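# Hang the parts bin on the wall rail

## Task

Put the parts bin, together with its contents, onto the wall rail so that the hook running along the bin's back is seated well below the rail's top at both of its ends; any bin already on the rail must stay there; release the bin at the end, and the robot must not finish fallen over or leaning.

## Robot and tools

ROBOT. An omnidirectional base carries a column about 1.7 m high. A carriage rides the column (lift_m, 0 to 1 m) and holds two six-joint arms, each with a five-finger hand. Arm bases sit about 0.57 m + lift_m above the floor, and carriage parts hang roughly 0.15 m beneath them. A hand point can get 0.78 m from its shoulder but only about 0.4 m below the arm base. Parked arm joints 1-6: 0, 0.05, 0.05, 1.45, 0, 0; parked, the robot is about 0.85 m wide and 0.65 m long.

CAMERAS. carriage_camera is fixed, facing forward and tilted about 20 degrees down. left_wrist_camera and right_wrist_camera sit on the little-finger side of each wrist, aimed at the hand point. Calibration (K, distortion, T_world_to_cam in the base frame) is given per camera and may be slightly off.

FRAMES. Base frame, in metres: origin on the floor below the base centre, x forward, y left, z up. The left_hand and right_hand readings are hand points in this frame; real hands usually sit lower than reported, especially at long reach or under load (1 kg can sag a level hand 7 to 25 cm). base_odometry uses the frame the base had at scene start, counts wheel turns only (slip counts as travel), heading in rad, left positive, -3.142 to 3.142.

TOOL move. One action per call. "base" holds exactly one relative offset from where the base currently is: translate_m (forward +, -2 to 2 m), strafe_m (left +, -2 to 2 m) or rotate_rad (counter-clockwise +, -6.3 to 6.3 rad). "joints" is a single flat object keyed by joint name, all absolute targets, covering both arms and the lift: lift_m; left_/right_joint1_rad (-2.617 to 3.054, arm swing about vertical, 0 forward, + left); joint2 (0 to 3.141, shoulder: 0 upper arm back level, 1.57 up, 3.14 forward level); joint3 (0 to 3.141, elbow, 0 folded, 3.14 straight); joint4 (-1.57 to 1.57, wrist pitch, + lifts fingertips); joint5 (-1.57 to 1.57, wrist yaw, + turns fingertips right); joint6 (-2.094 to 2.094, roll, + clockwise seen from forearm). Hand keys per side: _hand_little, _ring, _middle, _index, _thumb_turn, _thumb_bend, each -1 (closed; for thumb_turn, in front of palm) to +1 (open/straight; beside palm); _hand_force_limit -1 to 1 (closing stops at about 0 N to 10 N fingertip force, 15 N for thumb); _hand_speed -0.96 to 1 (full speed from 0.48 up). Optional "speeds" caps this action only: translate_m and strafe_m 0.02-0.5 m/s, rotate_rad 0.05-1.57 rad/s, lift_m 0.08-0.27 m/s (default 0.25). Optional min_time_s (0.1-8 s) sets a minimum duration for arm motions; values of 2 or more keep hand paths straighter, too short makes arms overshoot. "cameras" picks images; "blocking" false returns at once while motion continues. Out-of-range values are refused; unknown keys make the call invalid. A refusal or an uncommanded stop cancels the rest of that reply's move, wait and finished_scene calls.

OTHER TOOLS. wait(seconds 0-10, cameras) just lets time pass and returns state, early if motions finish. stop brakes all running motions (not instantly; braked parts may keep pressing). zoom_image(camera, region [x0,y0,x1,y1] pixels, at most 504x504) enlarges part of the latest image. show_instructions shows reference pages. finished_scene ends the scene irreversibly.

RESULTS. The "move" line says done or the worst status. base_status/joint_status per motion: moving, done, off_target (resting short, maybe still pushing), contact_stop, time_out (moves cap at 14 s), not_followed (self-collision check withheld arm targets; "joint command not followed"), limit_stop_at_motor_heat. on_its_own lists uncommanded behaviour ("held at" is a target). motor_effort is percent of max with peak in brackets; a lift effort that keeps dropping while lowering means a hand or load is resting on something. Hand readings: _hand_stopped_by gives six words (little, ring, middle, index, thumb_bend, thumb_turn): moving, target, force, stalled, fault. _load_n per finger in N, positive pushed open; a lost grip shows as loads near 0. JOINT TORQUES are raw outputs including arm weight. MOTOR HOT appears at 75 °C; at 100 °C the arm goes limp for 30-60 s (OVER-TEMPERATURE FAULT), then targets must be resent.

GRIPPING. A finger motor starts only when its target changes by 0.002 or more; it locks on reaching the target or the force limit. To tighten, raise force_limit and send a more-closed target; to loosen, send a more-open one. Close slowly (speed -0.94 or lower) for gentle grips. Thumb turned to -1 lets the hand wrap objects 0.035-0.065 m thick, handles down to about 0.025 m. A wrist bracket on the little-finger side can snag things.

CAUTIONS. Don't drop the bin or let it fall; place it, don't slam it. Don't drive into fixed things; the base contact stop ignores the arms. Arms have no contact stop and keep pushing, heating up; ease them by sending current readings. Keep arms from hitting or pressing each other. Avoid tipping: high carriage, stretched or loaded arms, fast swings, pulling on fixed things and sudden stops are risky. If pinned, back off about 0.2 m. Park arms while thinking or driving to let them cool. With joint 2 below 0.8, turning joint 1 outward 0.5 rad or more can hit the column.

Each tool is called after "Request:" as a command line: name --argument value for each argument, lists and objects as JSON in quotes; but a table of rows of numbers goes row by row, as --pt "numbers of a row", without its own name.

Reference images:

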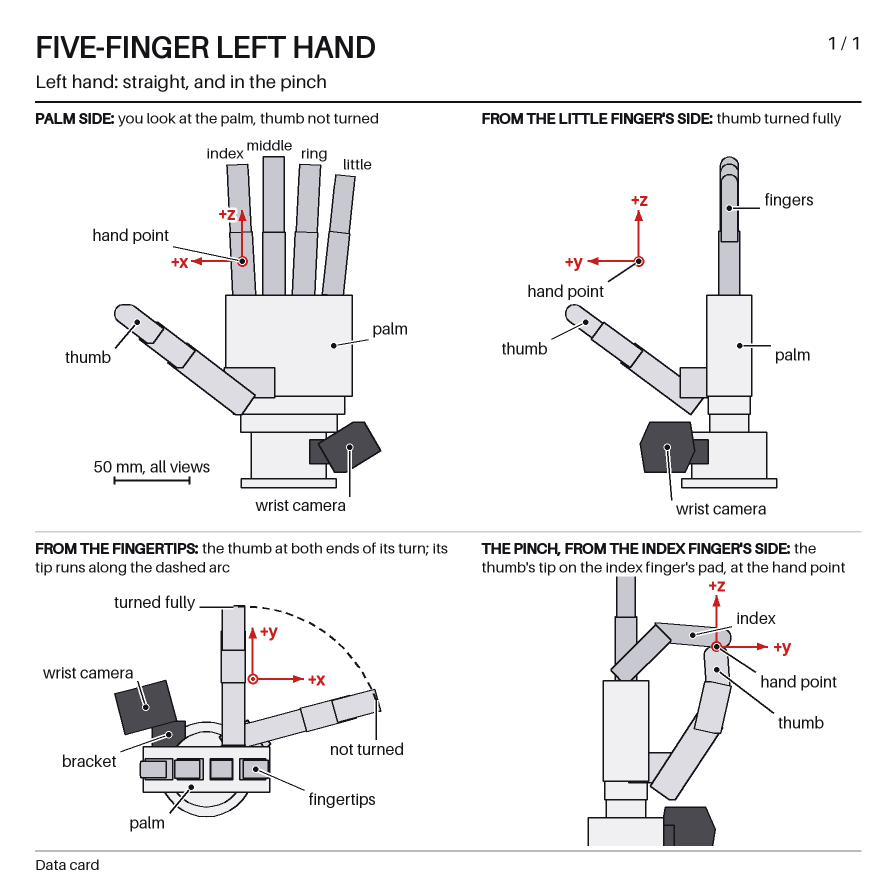

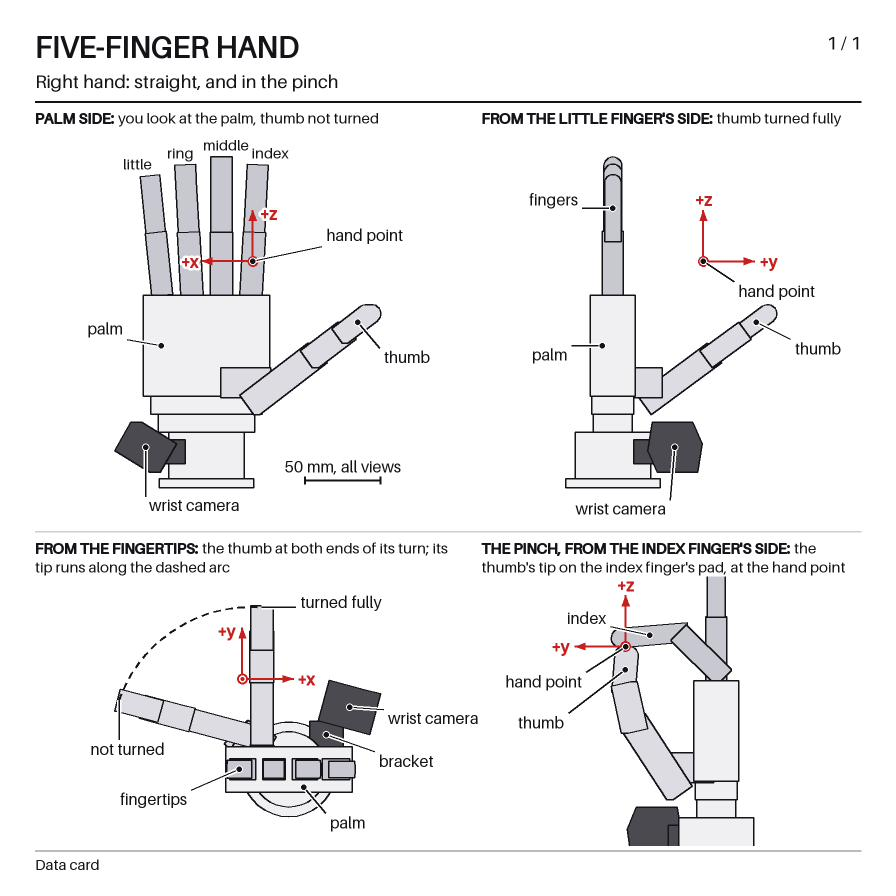

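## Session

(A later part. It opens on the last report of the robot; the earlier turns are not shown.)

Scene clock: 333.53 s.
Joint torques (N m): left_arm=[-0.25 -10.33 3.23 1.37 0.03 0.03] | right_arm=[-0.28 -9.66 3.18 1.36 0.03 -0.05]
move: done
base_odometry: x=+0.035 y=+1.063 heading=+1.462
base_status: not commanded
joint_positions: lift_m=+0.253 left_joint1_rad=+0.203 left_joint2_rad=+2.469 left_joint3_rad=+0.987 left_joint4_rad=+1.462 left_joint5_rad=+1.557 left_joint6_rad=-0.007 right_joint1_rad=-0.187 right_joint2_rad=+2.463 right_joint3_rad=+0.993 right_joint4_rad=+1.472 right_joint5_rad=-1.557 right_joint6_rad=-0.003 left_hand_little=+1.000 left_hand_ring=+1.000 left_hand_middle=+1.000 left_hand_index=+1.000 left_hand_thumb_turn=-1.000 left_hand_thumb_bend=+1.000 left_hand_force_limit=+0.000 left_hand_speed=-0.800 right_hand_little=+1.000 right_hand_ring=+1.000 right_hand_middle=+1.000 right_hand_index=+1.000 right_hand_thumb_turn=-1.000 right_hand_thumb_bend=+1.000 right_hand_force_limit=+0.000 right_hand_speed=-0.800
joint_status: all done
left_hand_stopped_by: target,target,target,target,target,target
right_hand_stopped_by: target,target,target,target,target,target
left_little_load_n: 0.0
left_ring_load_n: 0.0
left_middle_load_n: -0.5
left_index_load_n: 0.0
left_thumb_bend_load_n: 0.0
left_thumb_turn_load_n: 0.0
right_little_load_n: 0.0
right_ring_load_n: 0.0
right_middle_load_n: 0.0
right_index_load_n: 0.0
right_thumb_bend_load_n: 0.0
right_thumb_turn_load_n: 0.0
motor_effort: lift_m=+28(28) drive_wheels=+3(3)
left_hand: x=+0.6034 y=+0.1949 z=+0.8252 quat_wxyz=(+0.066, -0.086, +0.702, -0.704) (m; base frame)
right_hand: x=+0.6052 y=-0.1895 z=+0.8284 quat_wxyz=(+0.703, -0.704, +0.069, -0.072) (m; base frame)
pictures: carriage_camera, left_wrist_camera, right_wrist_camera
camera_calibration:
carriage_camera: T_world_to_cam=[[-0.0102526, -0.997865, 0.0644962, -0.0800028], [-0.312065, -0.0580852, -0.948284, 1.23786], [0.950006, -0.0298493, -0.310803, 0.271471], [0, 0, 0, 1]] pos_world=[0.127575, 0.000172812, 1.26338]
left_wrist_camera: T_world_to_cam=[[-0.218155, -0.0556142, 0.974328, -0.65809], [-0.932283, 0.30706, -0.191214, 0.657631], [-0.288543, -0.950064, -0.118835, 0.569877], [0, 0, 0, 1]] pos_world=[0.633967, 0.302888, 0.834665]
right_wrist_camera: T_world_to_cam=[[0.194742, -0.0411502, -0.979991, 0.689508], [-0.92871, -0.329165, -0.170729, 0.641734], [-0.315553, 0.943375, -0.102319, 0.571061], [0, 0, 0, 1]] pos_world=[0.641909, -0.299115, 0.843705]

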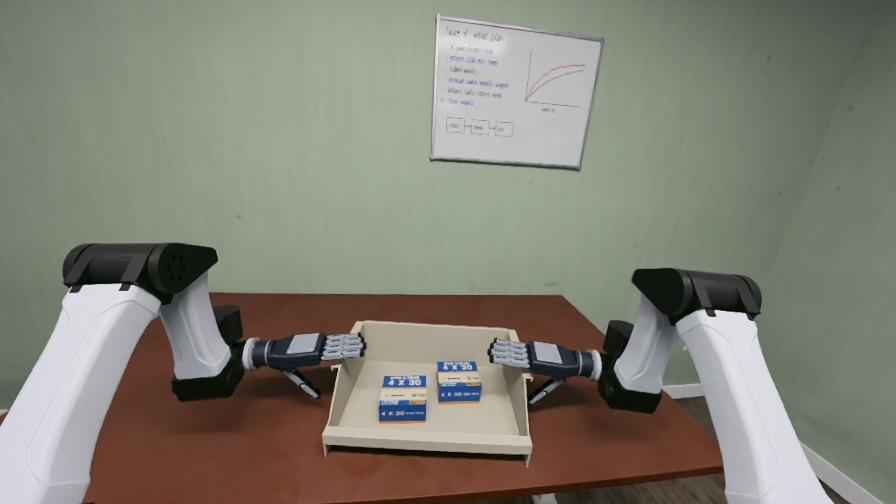

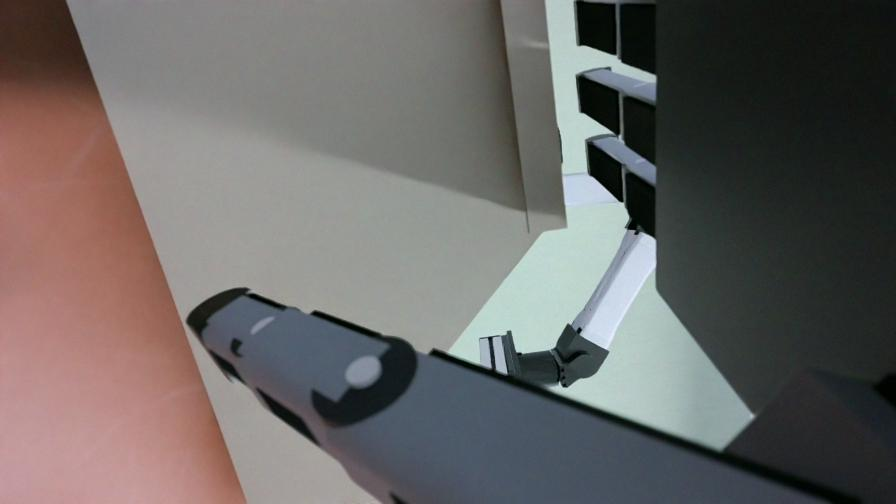

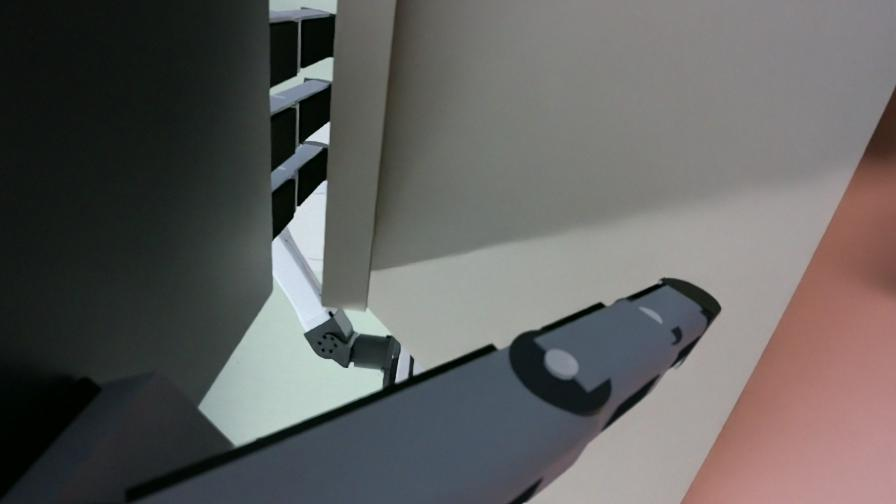

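Request:
move --joints '{"left_hand_thumb_bend": 0.3, "right_hand_thumb_bend": 0.3, "left_hand_index": 0.25, "left_hand_middle": 0.25, "left_hand_ring": 0.25, "left_hand_little": 0.25, "right_hand_index": 0.25, "right_hand_middle": 0.25, "right_hand_ring": 0.25, "right_hand_little": 0.25}' --cameras '["all"]'

Request:
zoom_image --camera "carriage_camera" --region '[240, 300, 440, 460]'

Request:
zoom_image --camera "carriage_camera" --region '[440, 300, 640, 460]'

Scene clock: 346.03 s.
Joint torques (N m): left_arm=[0.84 -10.36 2.85 1.16 0.01 -0.05] | right_arm=[0.47 -9.69 3.21 1.37 0.01 -0.04]
move: off_target
base_odometry: x=+0.035 y=+1.063 heading=+1.462
base_status: not commanded
joint_positions: lift_m=+0.253 left_joint1_rad=+0.190 left_joint2_rad=+2.469 left_joint3_rad=+0.991 left_joint4_rad=+1.481 left_joint5_rad=+1.558 left_joint6_rad=+0.001 right_joint1_rad=-0.197 right_joint2_rad=+2.463 right_joint3_rad=+0.993 right_joint4_rad=+1.472 right_joint5_rad=-1.557 right_joint6_rad=-0.003 left_hand_little=+0.540 left_hand_ring=+0.430 left_hand_middle=+0.250 left_hand_index=+0.250 left_hand_thumb_turn=-1.000 left_hand_thumb_bend=+0.300 left_hand_force_limit=+0.000 left_hand_speed=-0.800 right_hand_little=+0.250 right_hand_ring=+0.250 right_hand_middle=+0.250 right_hand_index=+0.250 right_hand_thumb_turn=-1.000 right_hand_thumb_bend=+0.303 right_hand_force_limit=+0.000 right_hand_speed=-0.800
joint_status: left_hand_little off_target (ended at +0.540, target +0.250); left_hand_ring off_target (ended at +0.430, target +0.250); the others done
left_hand_stopped_by: force,force,target,target,target,target
right_hand_stopped_by: target,target,target,target,target,target
left_little_load_n: 0.0
left_ring_load_n: 0.0
left_middle_load_n: 0.0
left_index_load_n: 0.0
left_thumb_bend_load_n: 0.0
left_thumb_turn_load_n: 0.0
right_little_load_n: 0.0
right_ring_load_n: 0.0
right_middle_load_n: 0.0
right_index_load_n: 0.0
right_thumb_bend_load_n: 3.5
right_thumb_turn_load_n: 0.0
motor_effort: lift_m=+28(28) drive_wheels=+3(3)
left_hand: x=+0.6046 y=+0.1905 z=+0.8263 quat_wxyz=(+0.073, -0.070, +0.704, -0.703) (m; base frame)
right_hand: x=+0.6065 y=-0.1934 z=+0.8284 quat_wxyz=(+0.703, -0.703, +0.073, -0.076) (m; base frame)
pictures: carriage_camera, left_wrist_camera, right_wrist_camera
camera_calibration:
carriage_camera: T_world_to_cam=[[-0.0102526, -0.997865, 0.0644962, -0.0800028], [-0.312065, -0.0580852, -0.948284, 1.23786], [0.950006, -0.0298493, -0.310803, 0.271471], [0, 0, 0, 1]] pos_world=[0.127575, 0.000172812, 1.26338]
left_wrist_camera: T_world_to_cam=[[-0.24836, -0.0584001, 0.966906, -0.634309], [-0.921889, 0.320694, -0.217428, 0.673257], [-0.297383, -0.945381, -0.133486, 0.582715], [0, 0, 0, 1]] pos_world=[0.636421, 0.297934, 0.837486]
right_wrist_camera: T_world_to_cam=[[0.194317, -0.0431459, -0.979989, 0.688965], [-0.93204, -0.31961, -0.170738, 0.645506], [-0.305848, 0.946566, -0.102319, 0.569923], [0, 0, 0, 1]] pos_world=[0.642069, -0.303434, 0.843705]

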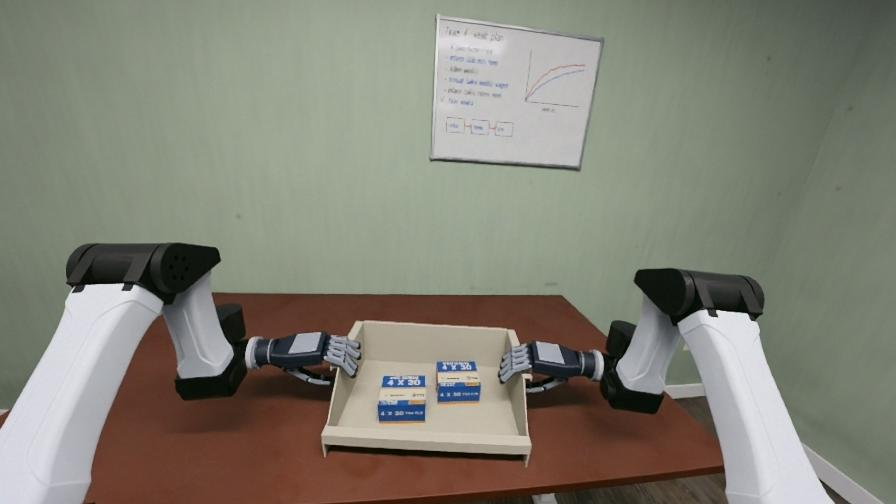

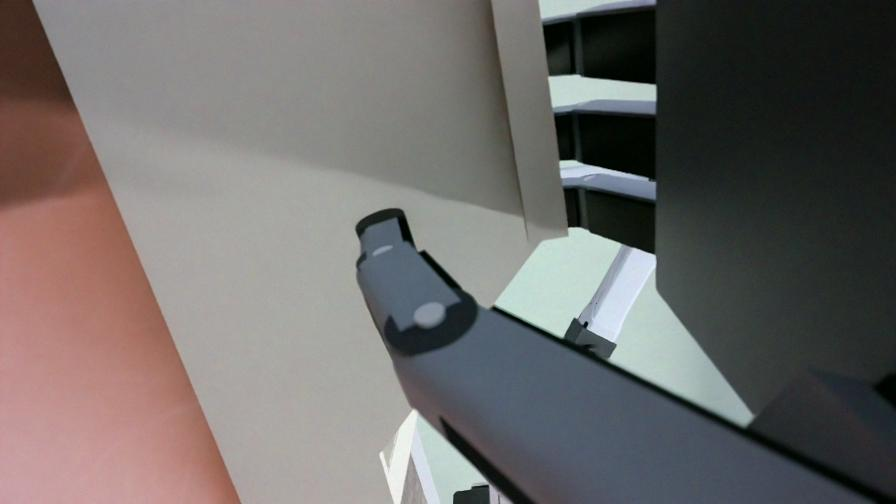

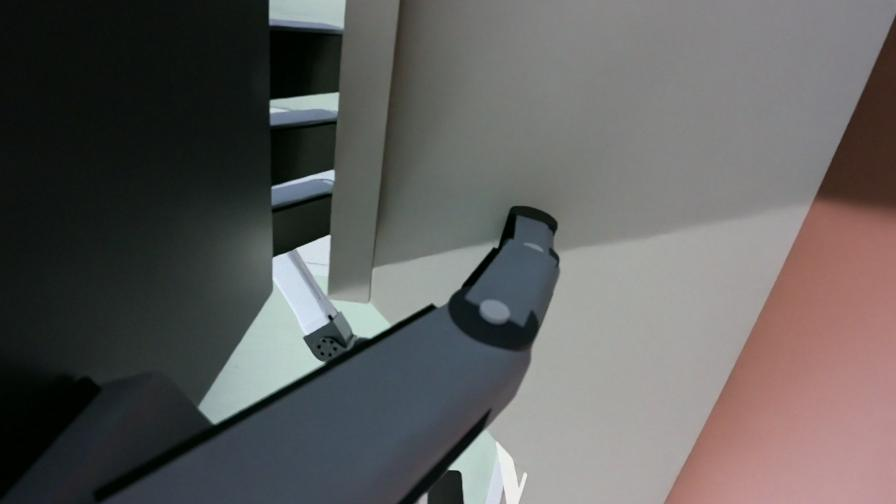

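Scaled by 2.520 from the camera's 896x504 image, which has a finer 1280x720 frame.

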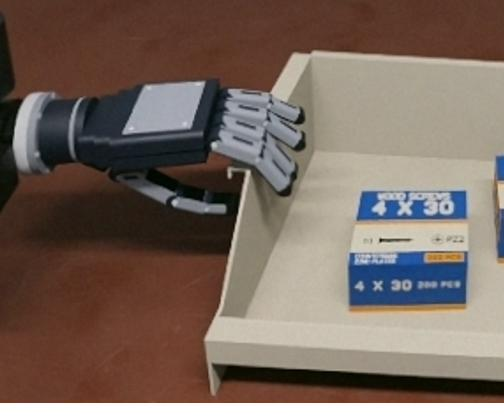

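Scaled by 2.520 from the camera's 896x504 image, which has a finer 1280x720 frame.

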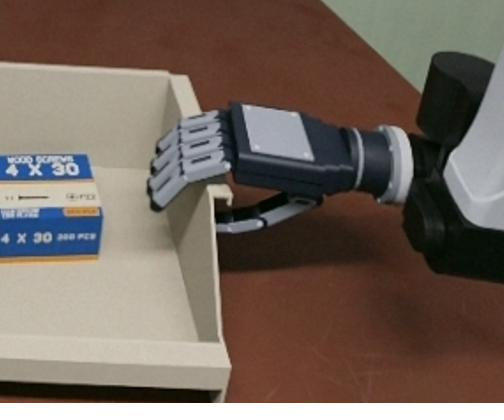

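Request:
move --joints '{"lift_m": 0.26}'

Request:
move --joints '{"left_hand_speed": -0.92, "right_hand_speed": -0.92, "left_hand_thumb_bend": -0.4, "right_hand_thumb_bend": -0.4, "left_hand_index": -0.6, "left_hand_middle": -0.6, "left_hand_ring": -0.4, "left_hand_little": -0.4, "right_hand_index": -0.6, "right_hand_middle": -0.6, "right_hand_ring": -0.4, "right_hand_little": -0.4}' --cameras '["all"]'

Request:
zoom_image --camera "carriage_camera" --region '[240, 300, 440, 460]'

Request:
zoom_image --camera "carriage_camera" --region '[440, 300, 640, 460]'

Scene clock: 357.80 s.
Joint torques (N m): left_arm=[0.83 -10.26 2.85 1.23 0.02 -0.05] | right_arm=[0.59 -9.94 3.18 1.35 0.03 -0.04]
move: done
base_odometry: x=+0.035 y=+1.063 heading=+1.462
base_status: not commanded
joint_positions: lift_m=+0.260 left_joint1_rad=+0.190 left_joint2_rad=+2.470 left_joint3_rad=+0.991 left_joint4_rad=+1.472 left_joint5_rad=+1.557 left_joint6_rad=+0.001 right_joint1_rad=-0.197 right_joint2_rad=+2.465 right_joint3_rad=+0.993 right_joint4_rad=+1.473 right_joint5_rad=-1.557 right_joint6_rad=-0.003 left_hand_little=+0.540 left_hand_ring=+0.430 left_hand_middle=+0.250 left_hand_index=+0.250 left_hand_thumb_turn=-1.000 left_hand_thumb_bend=+0.300 left_hand_force_limit=+0.000 left_hand_speed=-0.800 right_hand_little=+0.250 right_hand_ring=+0.250 right_hand_middle=+0.250 right_hand_index=+0.250 right_hand_thumb_turn=-1.000 right_hand_thumb_bend=+0.302 right_hand_force_limit=+0.000 right_hand_speed=-0.800
joint_status: all done
left_hand_stopped_by: force,force,target,target,target,target
right_hand_stopped_by: target,target,target,target,target,target
left_little_load_n: 0.0
left_ring_load_n: 0.0
left_middle_load_n: 0.0
left_index_load_n: 0.0
left_thumb_bend_load_n: 0.0
left_thumb_turn_load_n: 0.0
right_little_load_n: 0.0
right_ring_load_n: 0.0
right_middle_load_n: 0.0
right_index_load_n: 0.0
right_thumb_bend_load_n: 1.0
right_thumb_turn_load_n: -0.5
motor_effort: lift_m=+27(33) drive_wheels=-7(7)
left_hand: x=+0.6041 y=+0.1904 z=+0.8329 quat_wxyz=(+0.070, -0.074, +0.703, -0.704) (m; base frame)
right_hand: x=+0.6065 y=-0.1936 z=+0.8349 quat_wxyz=(+0.703, -0.703, +0.073, -0.076) (m; base frame)
pictures: none

Scene clock: 361.37 s.
Joint torques (N m): left_arm=[0.95 -10.43 2.86 1.14 -0.03 -0.09] | right_arm=[-0.36 -9.83 3.07 1.25 0.29 0.02]
move: off_target
base_odometry: x=+0.035 y=+1.063 heading=+1.462
base_status: not commanded
joint_positions: lift_m=+0.260 left_joint1_rad=+0.189 left_joint2_rad=+2.470 left_joint3_rad=+0.991 left_joint4_rad=+1.482 left_joint5_rad=+1.562 left_joint6_rad=+0.005 right_joint1_rad=-0.185 right_joint2_rad=+2.465 right_joint3_rad=+0.993 right_joint4_rad=+1.480 right_joint5_rad=-1.579 right_joint6_rad=-0.009 left_hand_little=+0.212 left_hand_ring=+0.058 left_hand_middle=-0.107 left_hand_index=-0.226 left_hand_thumb_turn=-1.000 left_hand_thumb_bend=+0.120 left_hand_force_limit=+0.000 left_hand_speed=-0.920 right_hand_little=-0.018 right_hand_ring=-0.114 right_hand_middle=-0.182 right_hand_index=-0.227 right_hand_thumb_turn=-1.000 right_hand_thumb_bend=+0.130 right_hand_force_limit=+0.000 right_hand_speed=-0.920
joint_status: left_hand_little off_target (ended at +0.212, target -0.400); left_hand_ring off_target (ended at +0.058, target -0.400); left_hand_middle off_target (ended at -0.107, target -0.600); left_hand_index off_target (ended at -0.226, target -0.600); left_hand_thumb_bend off_target (ended at +0.120, target -0.400); right_hand_little off_target (ended at -0.018, target -0.400); right_hand_ring off_target (ended at -0.114, target -0.400); right_hand_middle off_target (ended at -0.182, target -0.600); right_hand_index off_target (ended at -0.227, target -0.600); right_hand_thumb_bend off_target (ended at +0.130, target -0.400); the others done
left_hand_stopped_by: force,force,force,force,force,target
right_hand_stopped_by: force,force,force,force,force,target
left_little_load_n: 0.5
left_ring_load_n: 4.5
left_middle_load_n: 3.0
left_index_load_n: 8.0
left_thumb_bend_load_n: 9.0
left_thumb_turn_load_n: 0.0
right_little_load_n: 0.5
right_ring_load_n: 4.0
right_middle_load_n: 4.5
right_index_load_n: 4.5
right_thumb_bend_load_n: 9.0
right_thumb_turn_load_n: 0.5
motor_effort: lift_m=+27(28) drive_wheels=+3(7)
left_hand: x=+0.6040 y=+0.1901 z=+0.8332 quat_wxyz=(+0.073, -0.067, +0.704, -0.703) (m; base frame)
right_hand: x=+0.6015 y=-0.1889 z=+0.8350 quat_wxyz=(+0.704, -0.705, +0.056, -0.069) (m; base frame)
pictures: carriage_camera, left_wrist_camera, right_wrist_camera
camera_calibration:
carriage_camera: T_world_to_cam=[[-0.0102526, -0.997865, 0.0644962, -0.0804607], [-0.312065, -0.0580852, -0.948284, 1.2446], [0.950006, -0.0298493, -0.310803, 0.273678], [0, 0, 0, 1]] pos_world=[0.127575, 0.000172812, 1.27048]
left_wrist_camera: T_world_to_cam=[[-0.253303, -0.0581429, 0.965638, -0.6372], [-0.91923, 0.325484, -0.221532, 0.675184], [-0.301419, -0.943758, -0.135893, 0.587183], [0, 0, 0, 1]] pos_world=[0.636232, 0.297349, 0.844673]
right_wrist_camera: T_world_to_cam=[[0.20771, -0.0389051, -0.977416, 0.687203], [-0.918742, -0.350786, -0.181279, 0.638344], [-0.335811, 0.935647, -0.108606, 0.585937], [0, 0, 0, 1]] pos_world=[0.640499, -0.297573, 0.851037]

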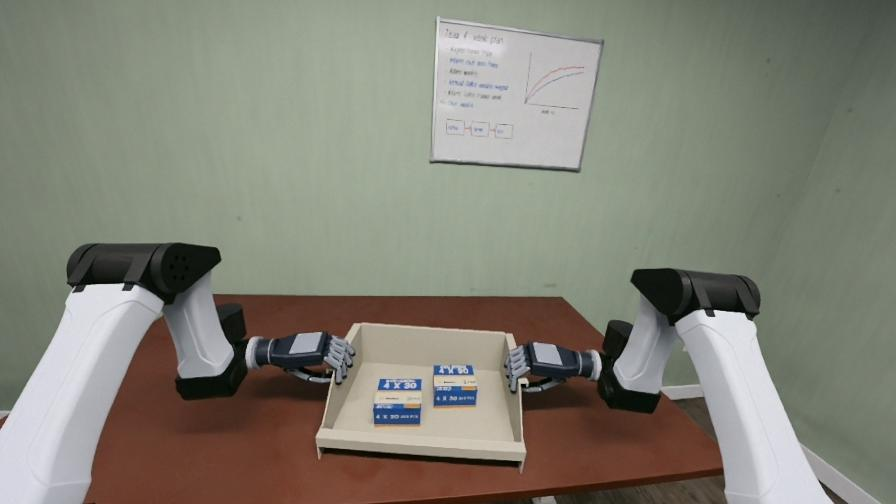

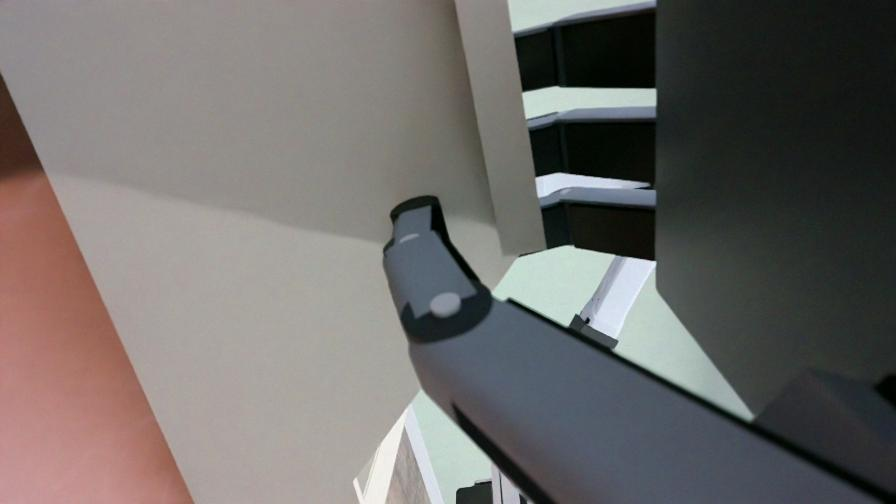

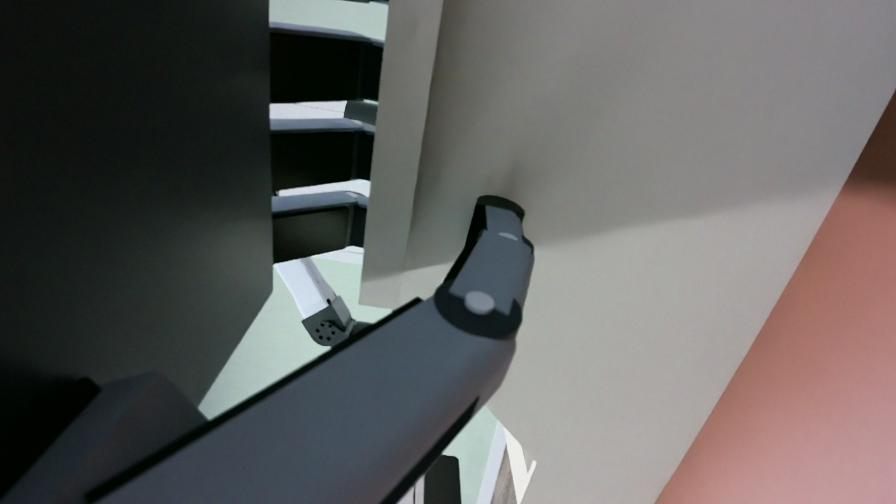

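Scaled by 2.520 from the camera's 896x504 image, which has a finer 1280x720 frame.

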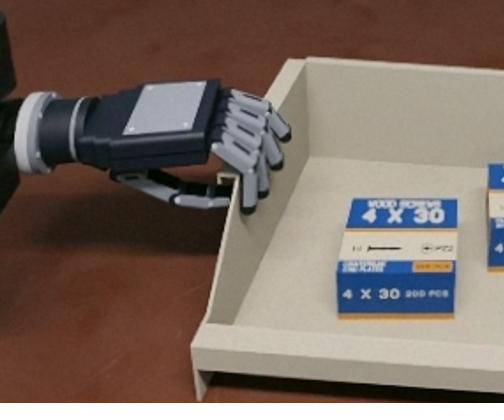

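Scaled by 2.520 from the camera's 896x504 image, which has a finer 1280x720 frame.

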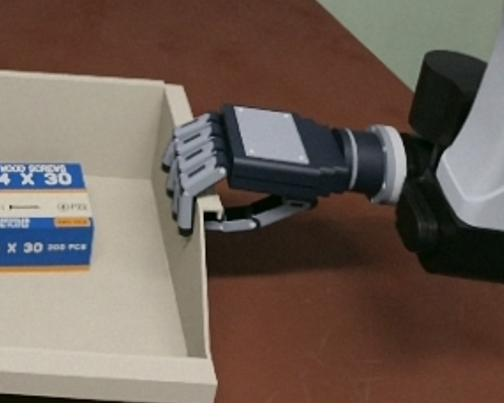

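Request:
move --joints '{"left_hand_force_limit": 0.6, "right_hand_force_limit": 0.6, "left_hand_thumb_bend": -0.5, "right_hand_thumb_bend": -0.5, "left_hand_index": -0.7, "left_hand_middle": -0.7, "left_hand_ring": -0.5, "left_hand_little": -0.5, "right_hand_index": -0.7, "right_hand_middle": -0.7, "right_hand_ring": -0.5, "right_hand_little": -0.5}'

Request:
move --joints '{"lift_m": 0.32}' --speeds '{"lift_m": 0.08}' --cameras '["all"]'

Scene clock: 366.87 s.
Joint torques (N m): left_arm=[1.01 -10.43 2.69 1.09 -0.17 -0.18] | right_arm=[-0.69 -9.89 3.14 1.24 0.3 0.02]
move: off_target
base_odometry: x=+0.035 y=+1.063 heading=+1.462
base_status: not commanded
joint_positions: lift_m=+0.260 left_joint1_rad=+0.188 left_joint2_rad=+2.470 left_joint3_rad=+0.994 left_joint4_rad=+1.485 left_joint5_rad=+1.573 left_joint6_rad=+0.014 right_joint1_rad=-0.182 right_joint2_rad=+2.465 right_joint3_rad=+0.993 right_joint4_rad=+1.482 right_joint5_rad=-1.579 right_joint6_rad=-0.009 left_hand_little=+0.140 left_hand_ring=+0.022 left_hand_middle=-0.134 left_hand_index=-0.232 left_hand_thumb_turn=-1.000 left_hand_thumb_bend=+0.117 left_hand_force_limit=+0.600 left_hand_speed=-0.920 right_hand_little=-0.075 right_hand_ring=-0.142 right_hand_middle=-0.194 right_hand_index=-0.239 right_hand_thumb_turn=-1.000 right_hand_thumb_bend=+0.130 right_hand_force_limit=+0.600 right_hand_speed=-0.920
joint_status: left_hand_little off_target (ended at +0.140, target -0.500); left_hand_ring off_target (ended at +0.022, target -0.500); left_hand_middle off_target (ended at -0.134, target -0.700); left_hand_index off_target (ended at -0.232, target -0.700); left_hand_thumb_bend off_target (ended at +0.117, target -0.500); right_hand_little off_target (ended at -0.075, target -0.500); right_hand_ring off_target (ended at -0.142, target -0.500); right_hand_middle off_target (ended at -0.194, target -0.700); right_hand_index off_target (ended at -0.239, target -0.700); right_hand_thumb_bend off_target (ended at +0.130, target -0.500); the others done
left_hand_stopped_by: force,force,force,force,force,target
right_hand_stopped_by: force,force,force,force,force,target
left_little_load_n: 7.0
left_ring_load_n: 4.0
left_middle_load_n: 4.5
left_index_load_n: 6.5
left_thumb_bend_load_n: 12.5
left_thumb_turn_load_n: 0.5
right_little_load_n: 8.5
right_ring_load_n: 6.5
right_middle_load_n: 5.5
right_index_load_n: 6.5
right_thumb_bend_load_n: 12.0
right_thumb_turn_load_n: 1.5
motor_effort: lift_m=+27(27) drive_wheels=+3(3)
left_hand: x=+0.6031 y=+0.1900 z=+0.8334 quat_wxyz=(+0.073, -0.058, +0.705, -0.703) (m; base frame)
right_hand: x=+0.6013 y=-0.1877 z=+0.8351 quat_wxyz=(+0.704, -0.705, +0.054, -0.068) (m; base frame)
pictures: none

Scene clock: 368.00 s.
Joint torques (N m): left_arm=[0.61 -11.89 2.61 1.61 0 -0.19] | right_arm=[-0.68 -11.51 2.93 2.1 0.21 -0.12]
move: done
base_odometry: x=+0.035 y=+1.063 heading=+1.462
base_status: not commanded
joint_positions: lift_m=+0.320 left_joint1_rad=+0.192 left_joint2_rad=+2.485 left_joint3_rad=+0.994 left_joint4_rad=+1.437 left_joint5_rad=+1.568 left_joint6_rad=+0.018 right_joint1_rad=-0.182 right_joint2_rad=+2.481 right_joint3_rad=+0.993 right_joint4_rad=+1.411 right_joint5_rad=-1.579 right_joint6_rad=+0.007 left_hand_little=+0.140 left_hand_ring=+0.022 left_hand_middle=-0.134 left_hand_index=-0.232 left_hand_thumb_turn=-1.000 left_hand_thumb_bend=+0.118 left_hand_force_limit=+0.600 left_hand_speed=-0.920 right_hand_little=-0.075 right_hand_ring=-0.142 right_hand_middle=-0.194 right_hand_index=-0.239 right_hand_thumb_turn=-1.000 right_hand_thumb_bend=+0.130 right_hand_force_limit=+0.600 right_hand_speed=-0.920
joint_status: all done
left_hand_stopped_by: force,force,force,force,force,target
right_hand_stopped_by: force,force,force,force,force,target
left_little_load_n: 0.0
left_ring_load_n: 0.5
left_middle_load_n: 10.0
left_index_load_n: 5.5
left_thumb_bend_load_n: 16.0
left_thumb_turn_load_n: -1.0
right_little_load_n: 0.5
right_ring_load_n: 6.0
right_middle_load_n: 5.5
right_index_load_n: 9.5
right_thumb_bend_load_n: 13.5
right_thumb_turn_load_n: 2.0
motor_effort: lift_m=+29(34) drive_wheels=+3(7)
left_hand: x=+0.5999 y=+0.1909 z=+0.8859 quat_wxyz=(+0.056, -0.082, +0.702, -0.705) (m; base frame)
right_hand: x=+0.5938 y=-0.1864 z=+0.8874 quat_wxyz=(+0.707, -0.701, +0.091, -0.032) (m; base frame)
pictures: carriage_camera, left_wrist_camera, right_wrist_camera
camera_calibration:
carriage_camera: T_world_to_cam=[[-0.0102526, -0.997865, 0.0644962, -0.0843176], [-0.312065, -0.0580852, -0.948284, 1.3013], [0.950006, -0.0298493, -0.310803, 0.292264], [0, 0, 0, 1]] pos_world=[0.127575, 0.000172812, 1.33028]
left_wrist_camera: T_world_to_cam=[[-0.210986, -0.0490978, 0.976255, -0.725571], [-0.927094, 0.326595, -0.183936, 0.653982], [-0.30981, -0.943888, -0.114425, 0.579897], [0, 0, 0, 1]] pos_world=[0.632875, 0.298146, 0.894988]
right_wrist_camera: T_world_to_cam=[[0.110127, -0.0203413, -0.993709, 0.816052], [-0.931271, -0.351448, -0.096013, 0.573338], [-0.347284, 0.935986, -0.0576471, 0.548365], [0, 0, 0, 1]] pos_world=[0.634503, -0.295164, 0.897578]

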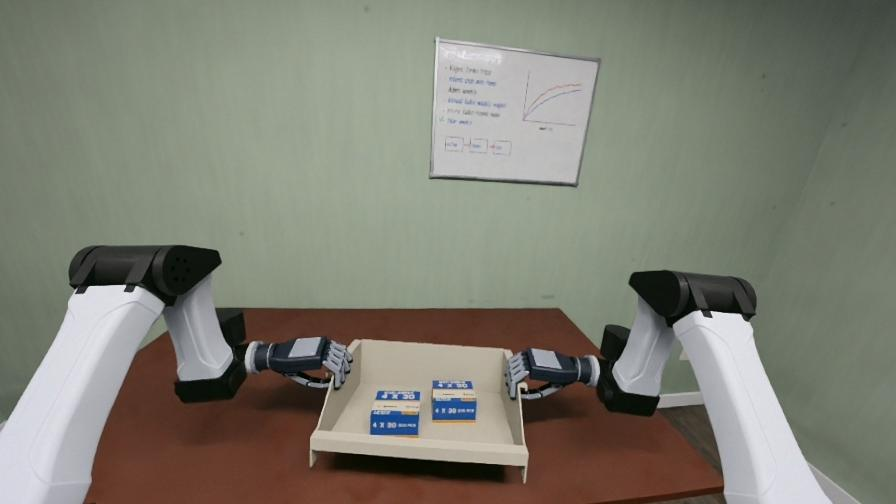

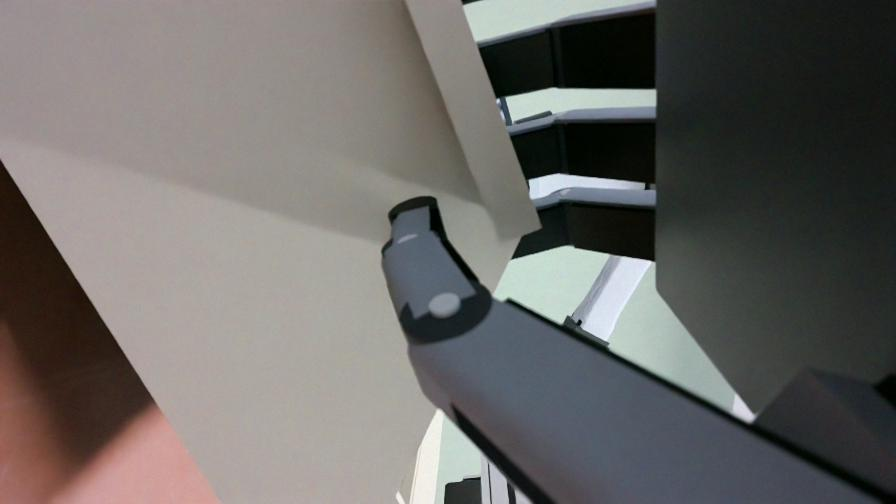

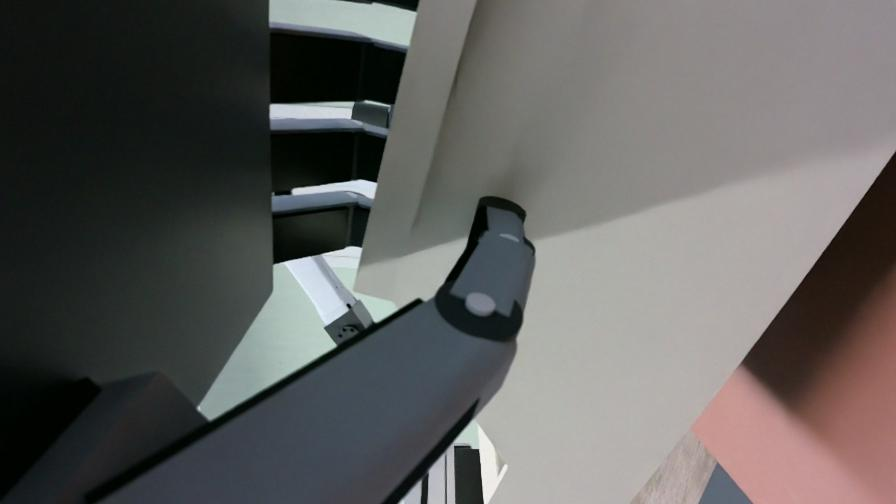

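Request:
move --joints '{"lift_m": 0.42}' --speeds '{"lift_m": 0.1}' --cameras '["all"]'

Request:
zoom_image --camera "carriage_camera" --region '[240, 300, 640, 504]'

Scene clock: 376.37 s.
Joint torques (N m): left_arm=[0.68 -12.83 2.59 1.66 0.1 -0.23] | right_arm=[-0.61 -12.12 3.15 2 0.21 0.01]
move: done
base_odometry: x=+0.035 y=+1.063 heading=+1.462
base_status: not commanded
joint_positions: lift_m=+0.420 left_joint1_rad=+0.192 left_joint2_rad=+2.493 left_joint3_rad=+0.994 left_joint4_rad=+1.431 left_joint5_rad=+1.554 left_joint6_rad=+0.021 right_joint1_rad=-0.183 right_joint2_rad=+2.488 right_joint3_rad=+0.993 right_joint4_rad=+1.420 right_joint5_rad=-1.578 right_joint6_rad=-0.007 left_hand_little=+0.140 left_hand_ring=+0.022 left_hand_middle=-0.134 left_hand_index=-0.232 left_hand_thumb_turn=-1.000 left_hand_thumb_bend=+0.118 left_hand_force_limit=+0.600 left_hand_speed=-0.920 right_hand_little=-0.075 right_hand_ring=-0.142 right_hand_middle=-0.193 right_hand_index=-0.239 right_hand_thumb_turn=-1.000 right_hand_thumb_bend=+0.130 right_hand_force_limit=+0.600 right_hand_speed=-0.920
joint_status: all done
left_hand_stopped_by: force,force,force,force,force,target
right_hand_stopped_by: force,force,force,force,force,target
left_little_load_n: 0.0
left_ring_load_n: 0.0
left_middle_load_n: 7.0
left_index_load_n: 8.0
left_thumb_bend_load_n: 16.0
left_thumb_turn_load_n: -4.0
right_little_load_n: 0.0
right_ring_load_n: 2.0
right_middle_load_n: 9.5
right_index_load_n: 10.0
right_thumb_bend_load_n: 12.0
right_thumb_turn_load_n: 2.0
motor_effort: lift_m=+28(35) drive_wheels=+3(7)
left_hand: x=+0.6014 y=+0.1908 z=+0.9829 quat_wxyz=(+0.057, -0.090, +0.702, -0.704) (m; base frame)
right_hand: x=+0.5943 y=-0.1868 z=+0.9847 quat_wxyz=(+0.706, -0.702, +0.086, -0.038) (m; base frame)
pictures: carriage_camera, left_wrist_camera, right_wrist_camera
camera_calibration:
carriage_camera: T_world_to_cam=[[-0.0102526, -0.997865, 0.0644962, -0.0907737], [-0.312065, -0.0580852, -0.948284, 1.39623], [0.950006, -0.0298493, -0.310803, 0.323375], [0, 0, 0, 1]] pos_world=[0.127575, 0.000172812, 1.43038]
left_wrist_camera: T_world_to_cam=[[-0.199815, -0.0509677, 0.978507, -0.82852], [-0.933656, 0.312865, -0.17436, 0.670445], [-0.297254, -0.948429, -0.110101, 0.580423], [0, 0, 0, 1]] pos_world=[0.632948, 0.298503, 0.991517]
right_wrist_camera: T_world_to_cam=[[0.124321, -0.0231289, -0.991972, 0.90199], [-0.930476, -0.349932, -0.108455, 0.595005], [-0.344614, 0.93649, -0.0650248, 0.560328], [0, 0, 0, 1]] pos_world=[0.634598, -0.295669, 0.995716]

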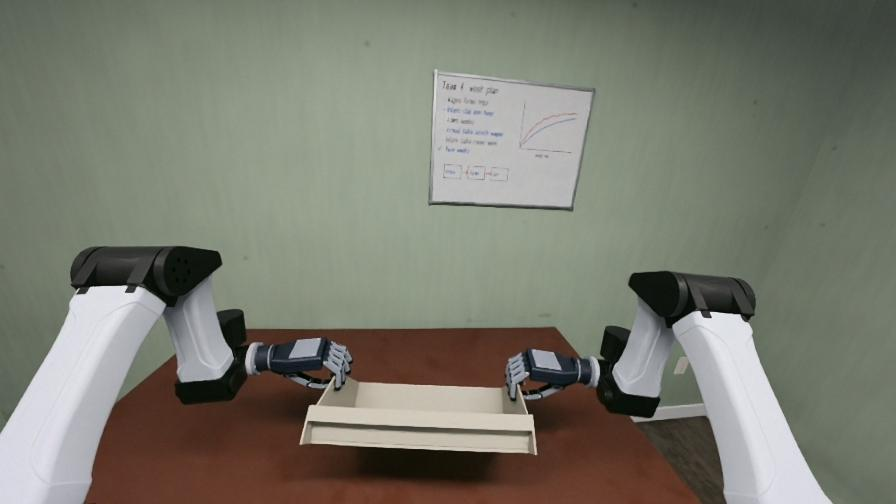

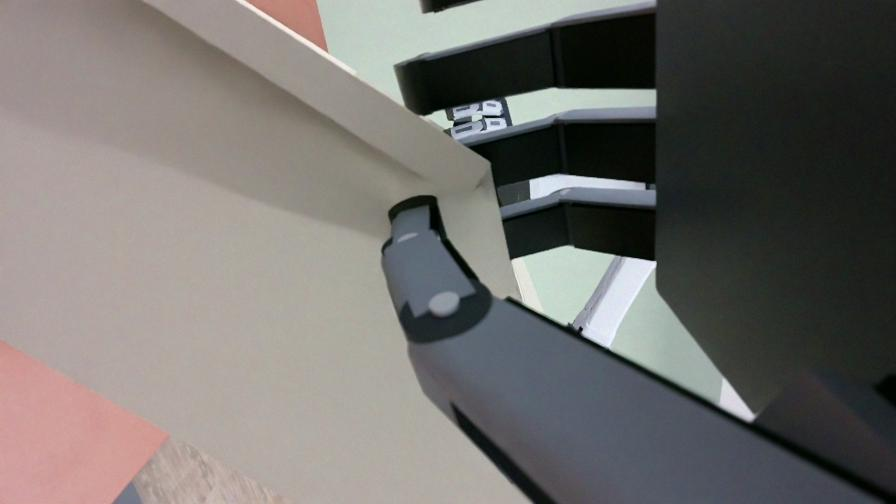

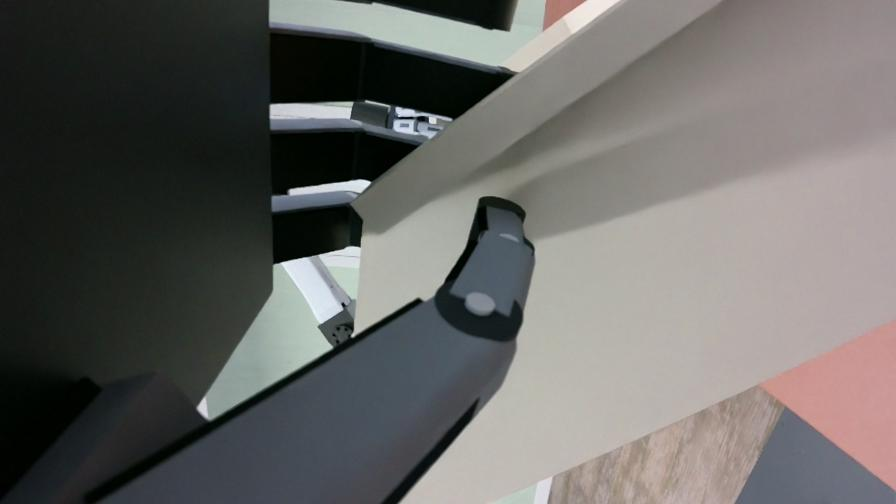

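Scaled by 1.260 from the camera's 896x504 image, which has a finer 1280x720 frame.

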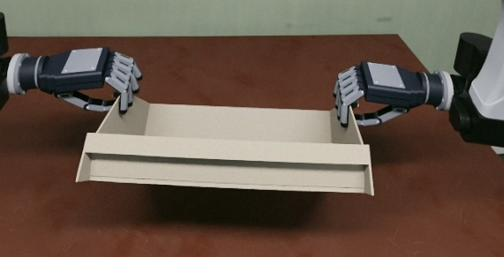

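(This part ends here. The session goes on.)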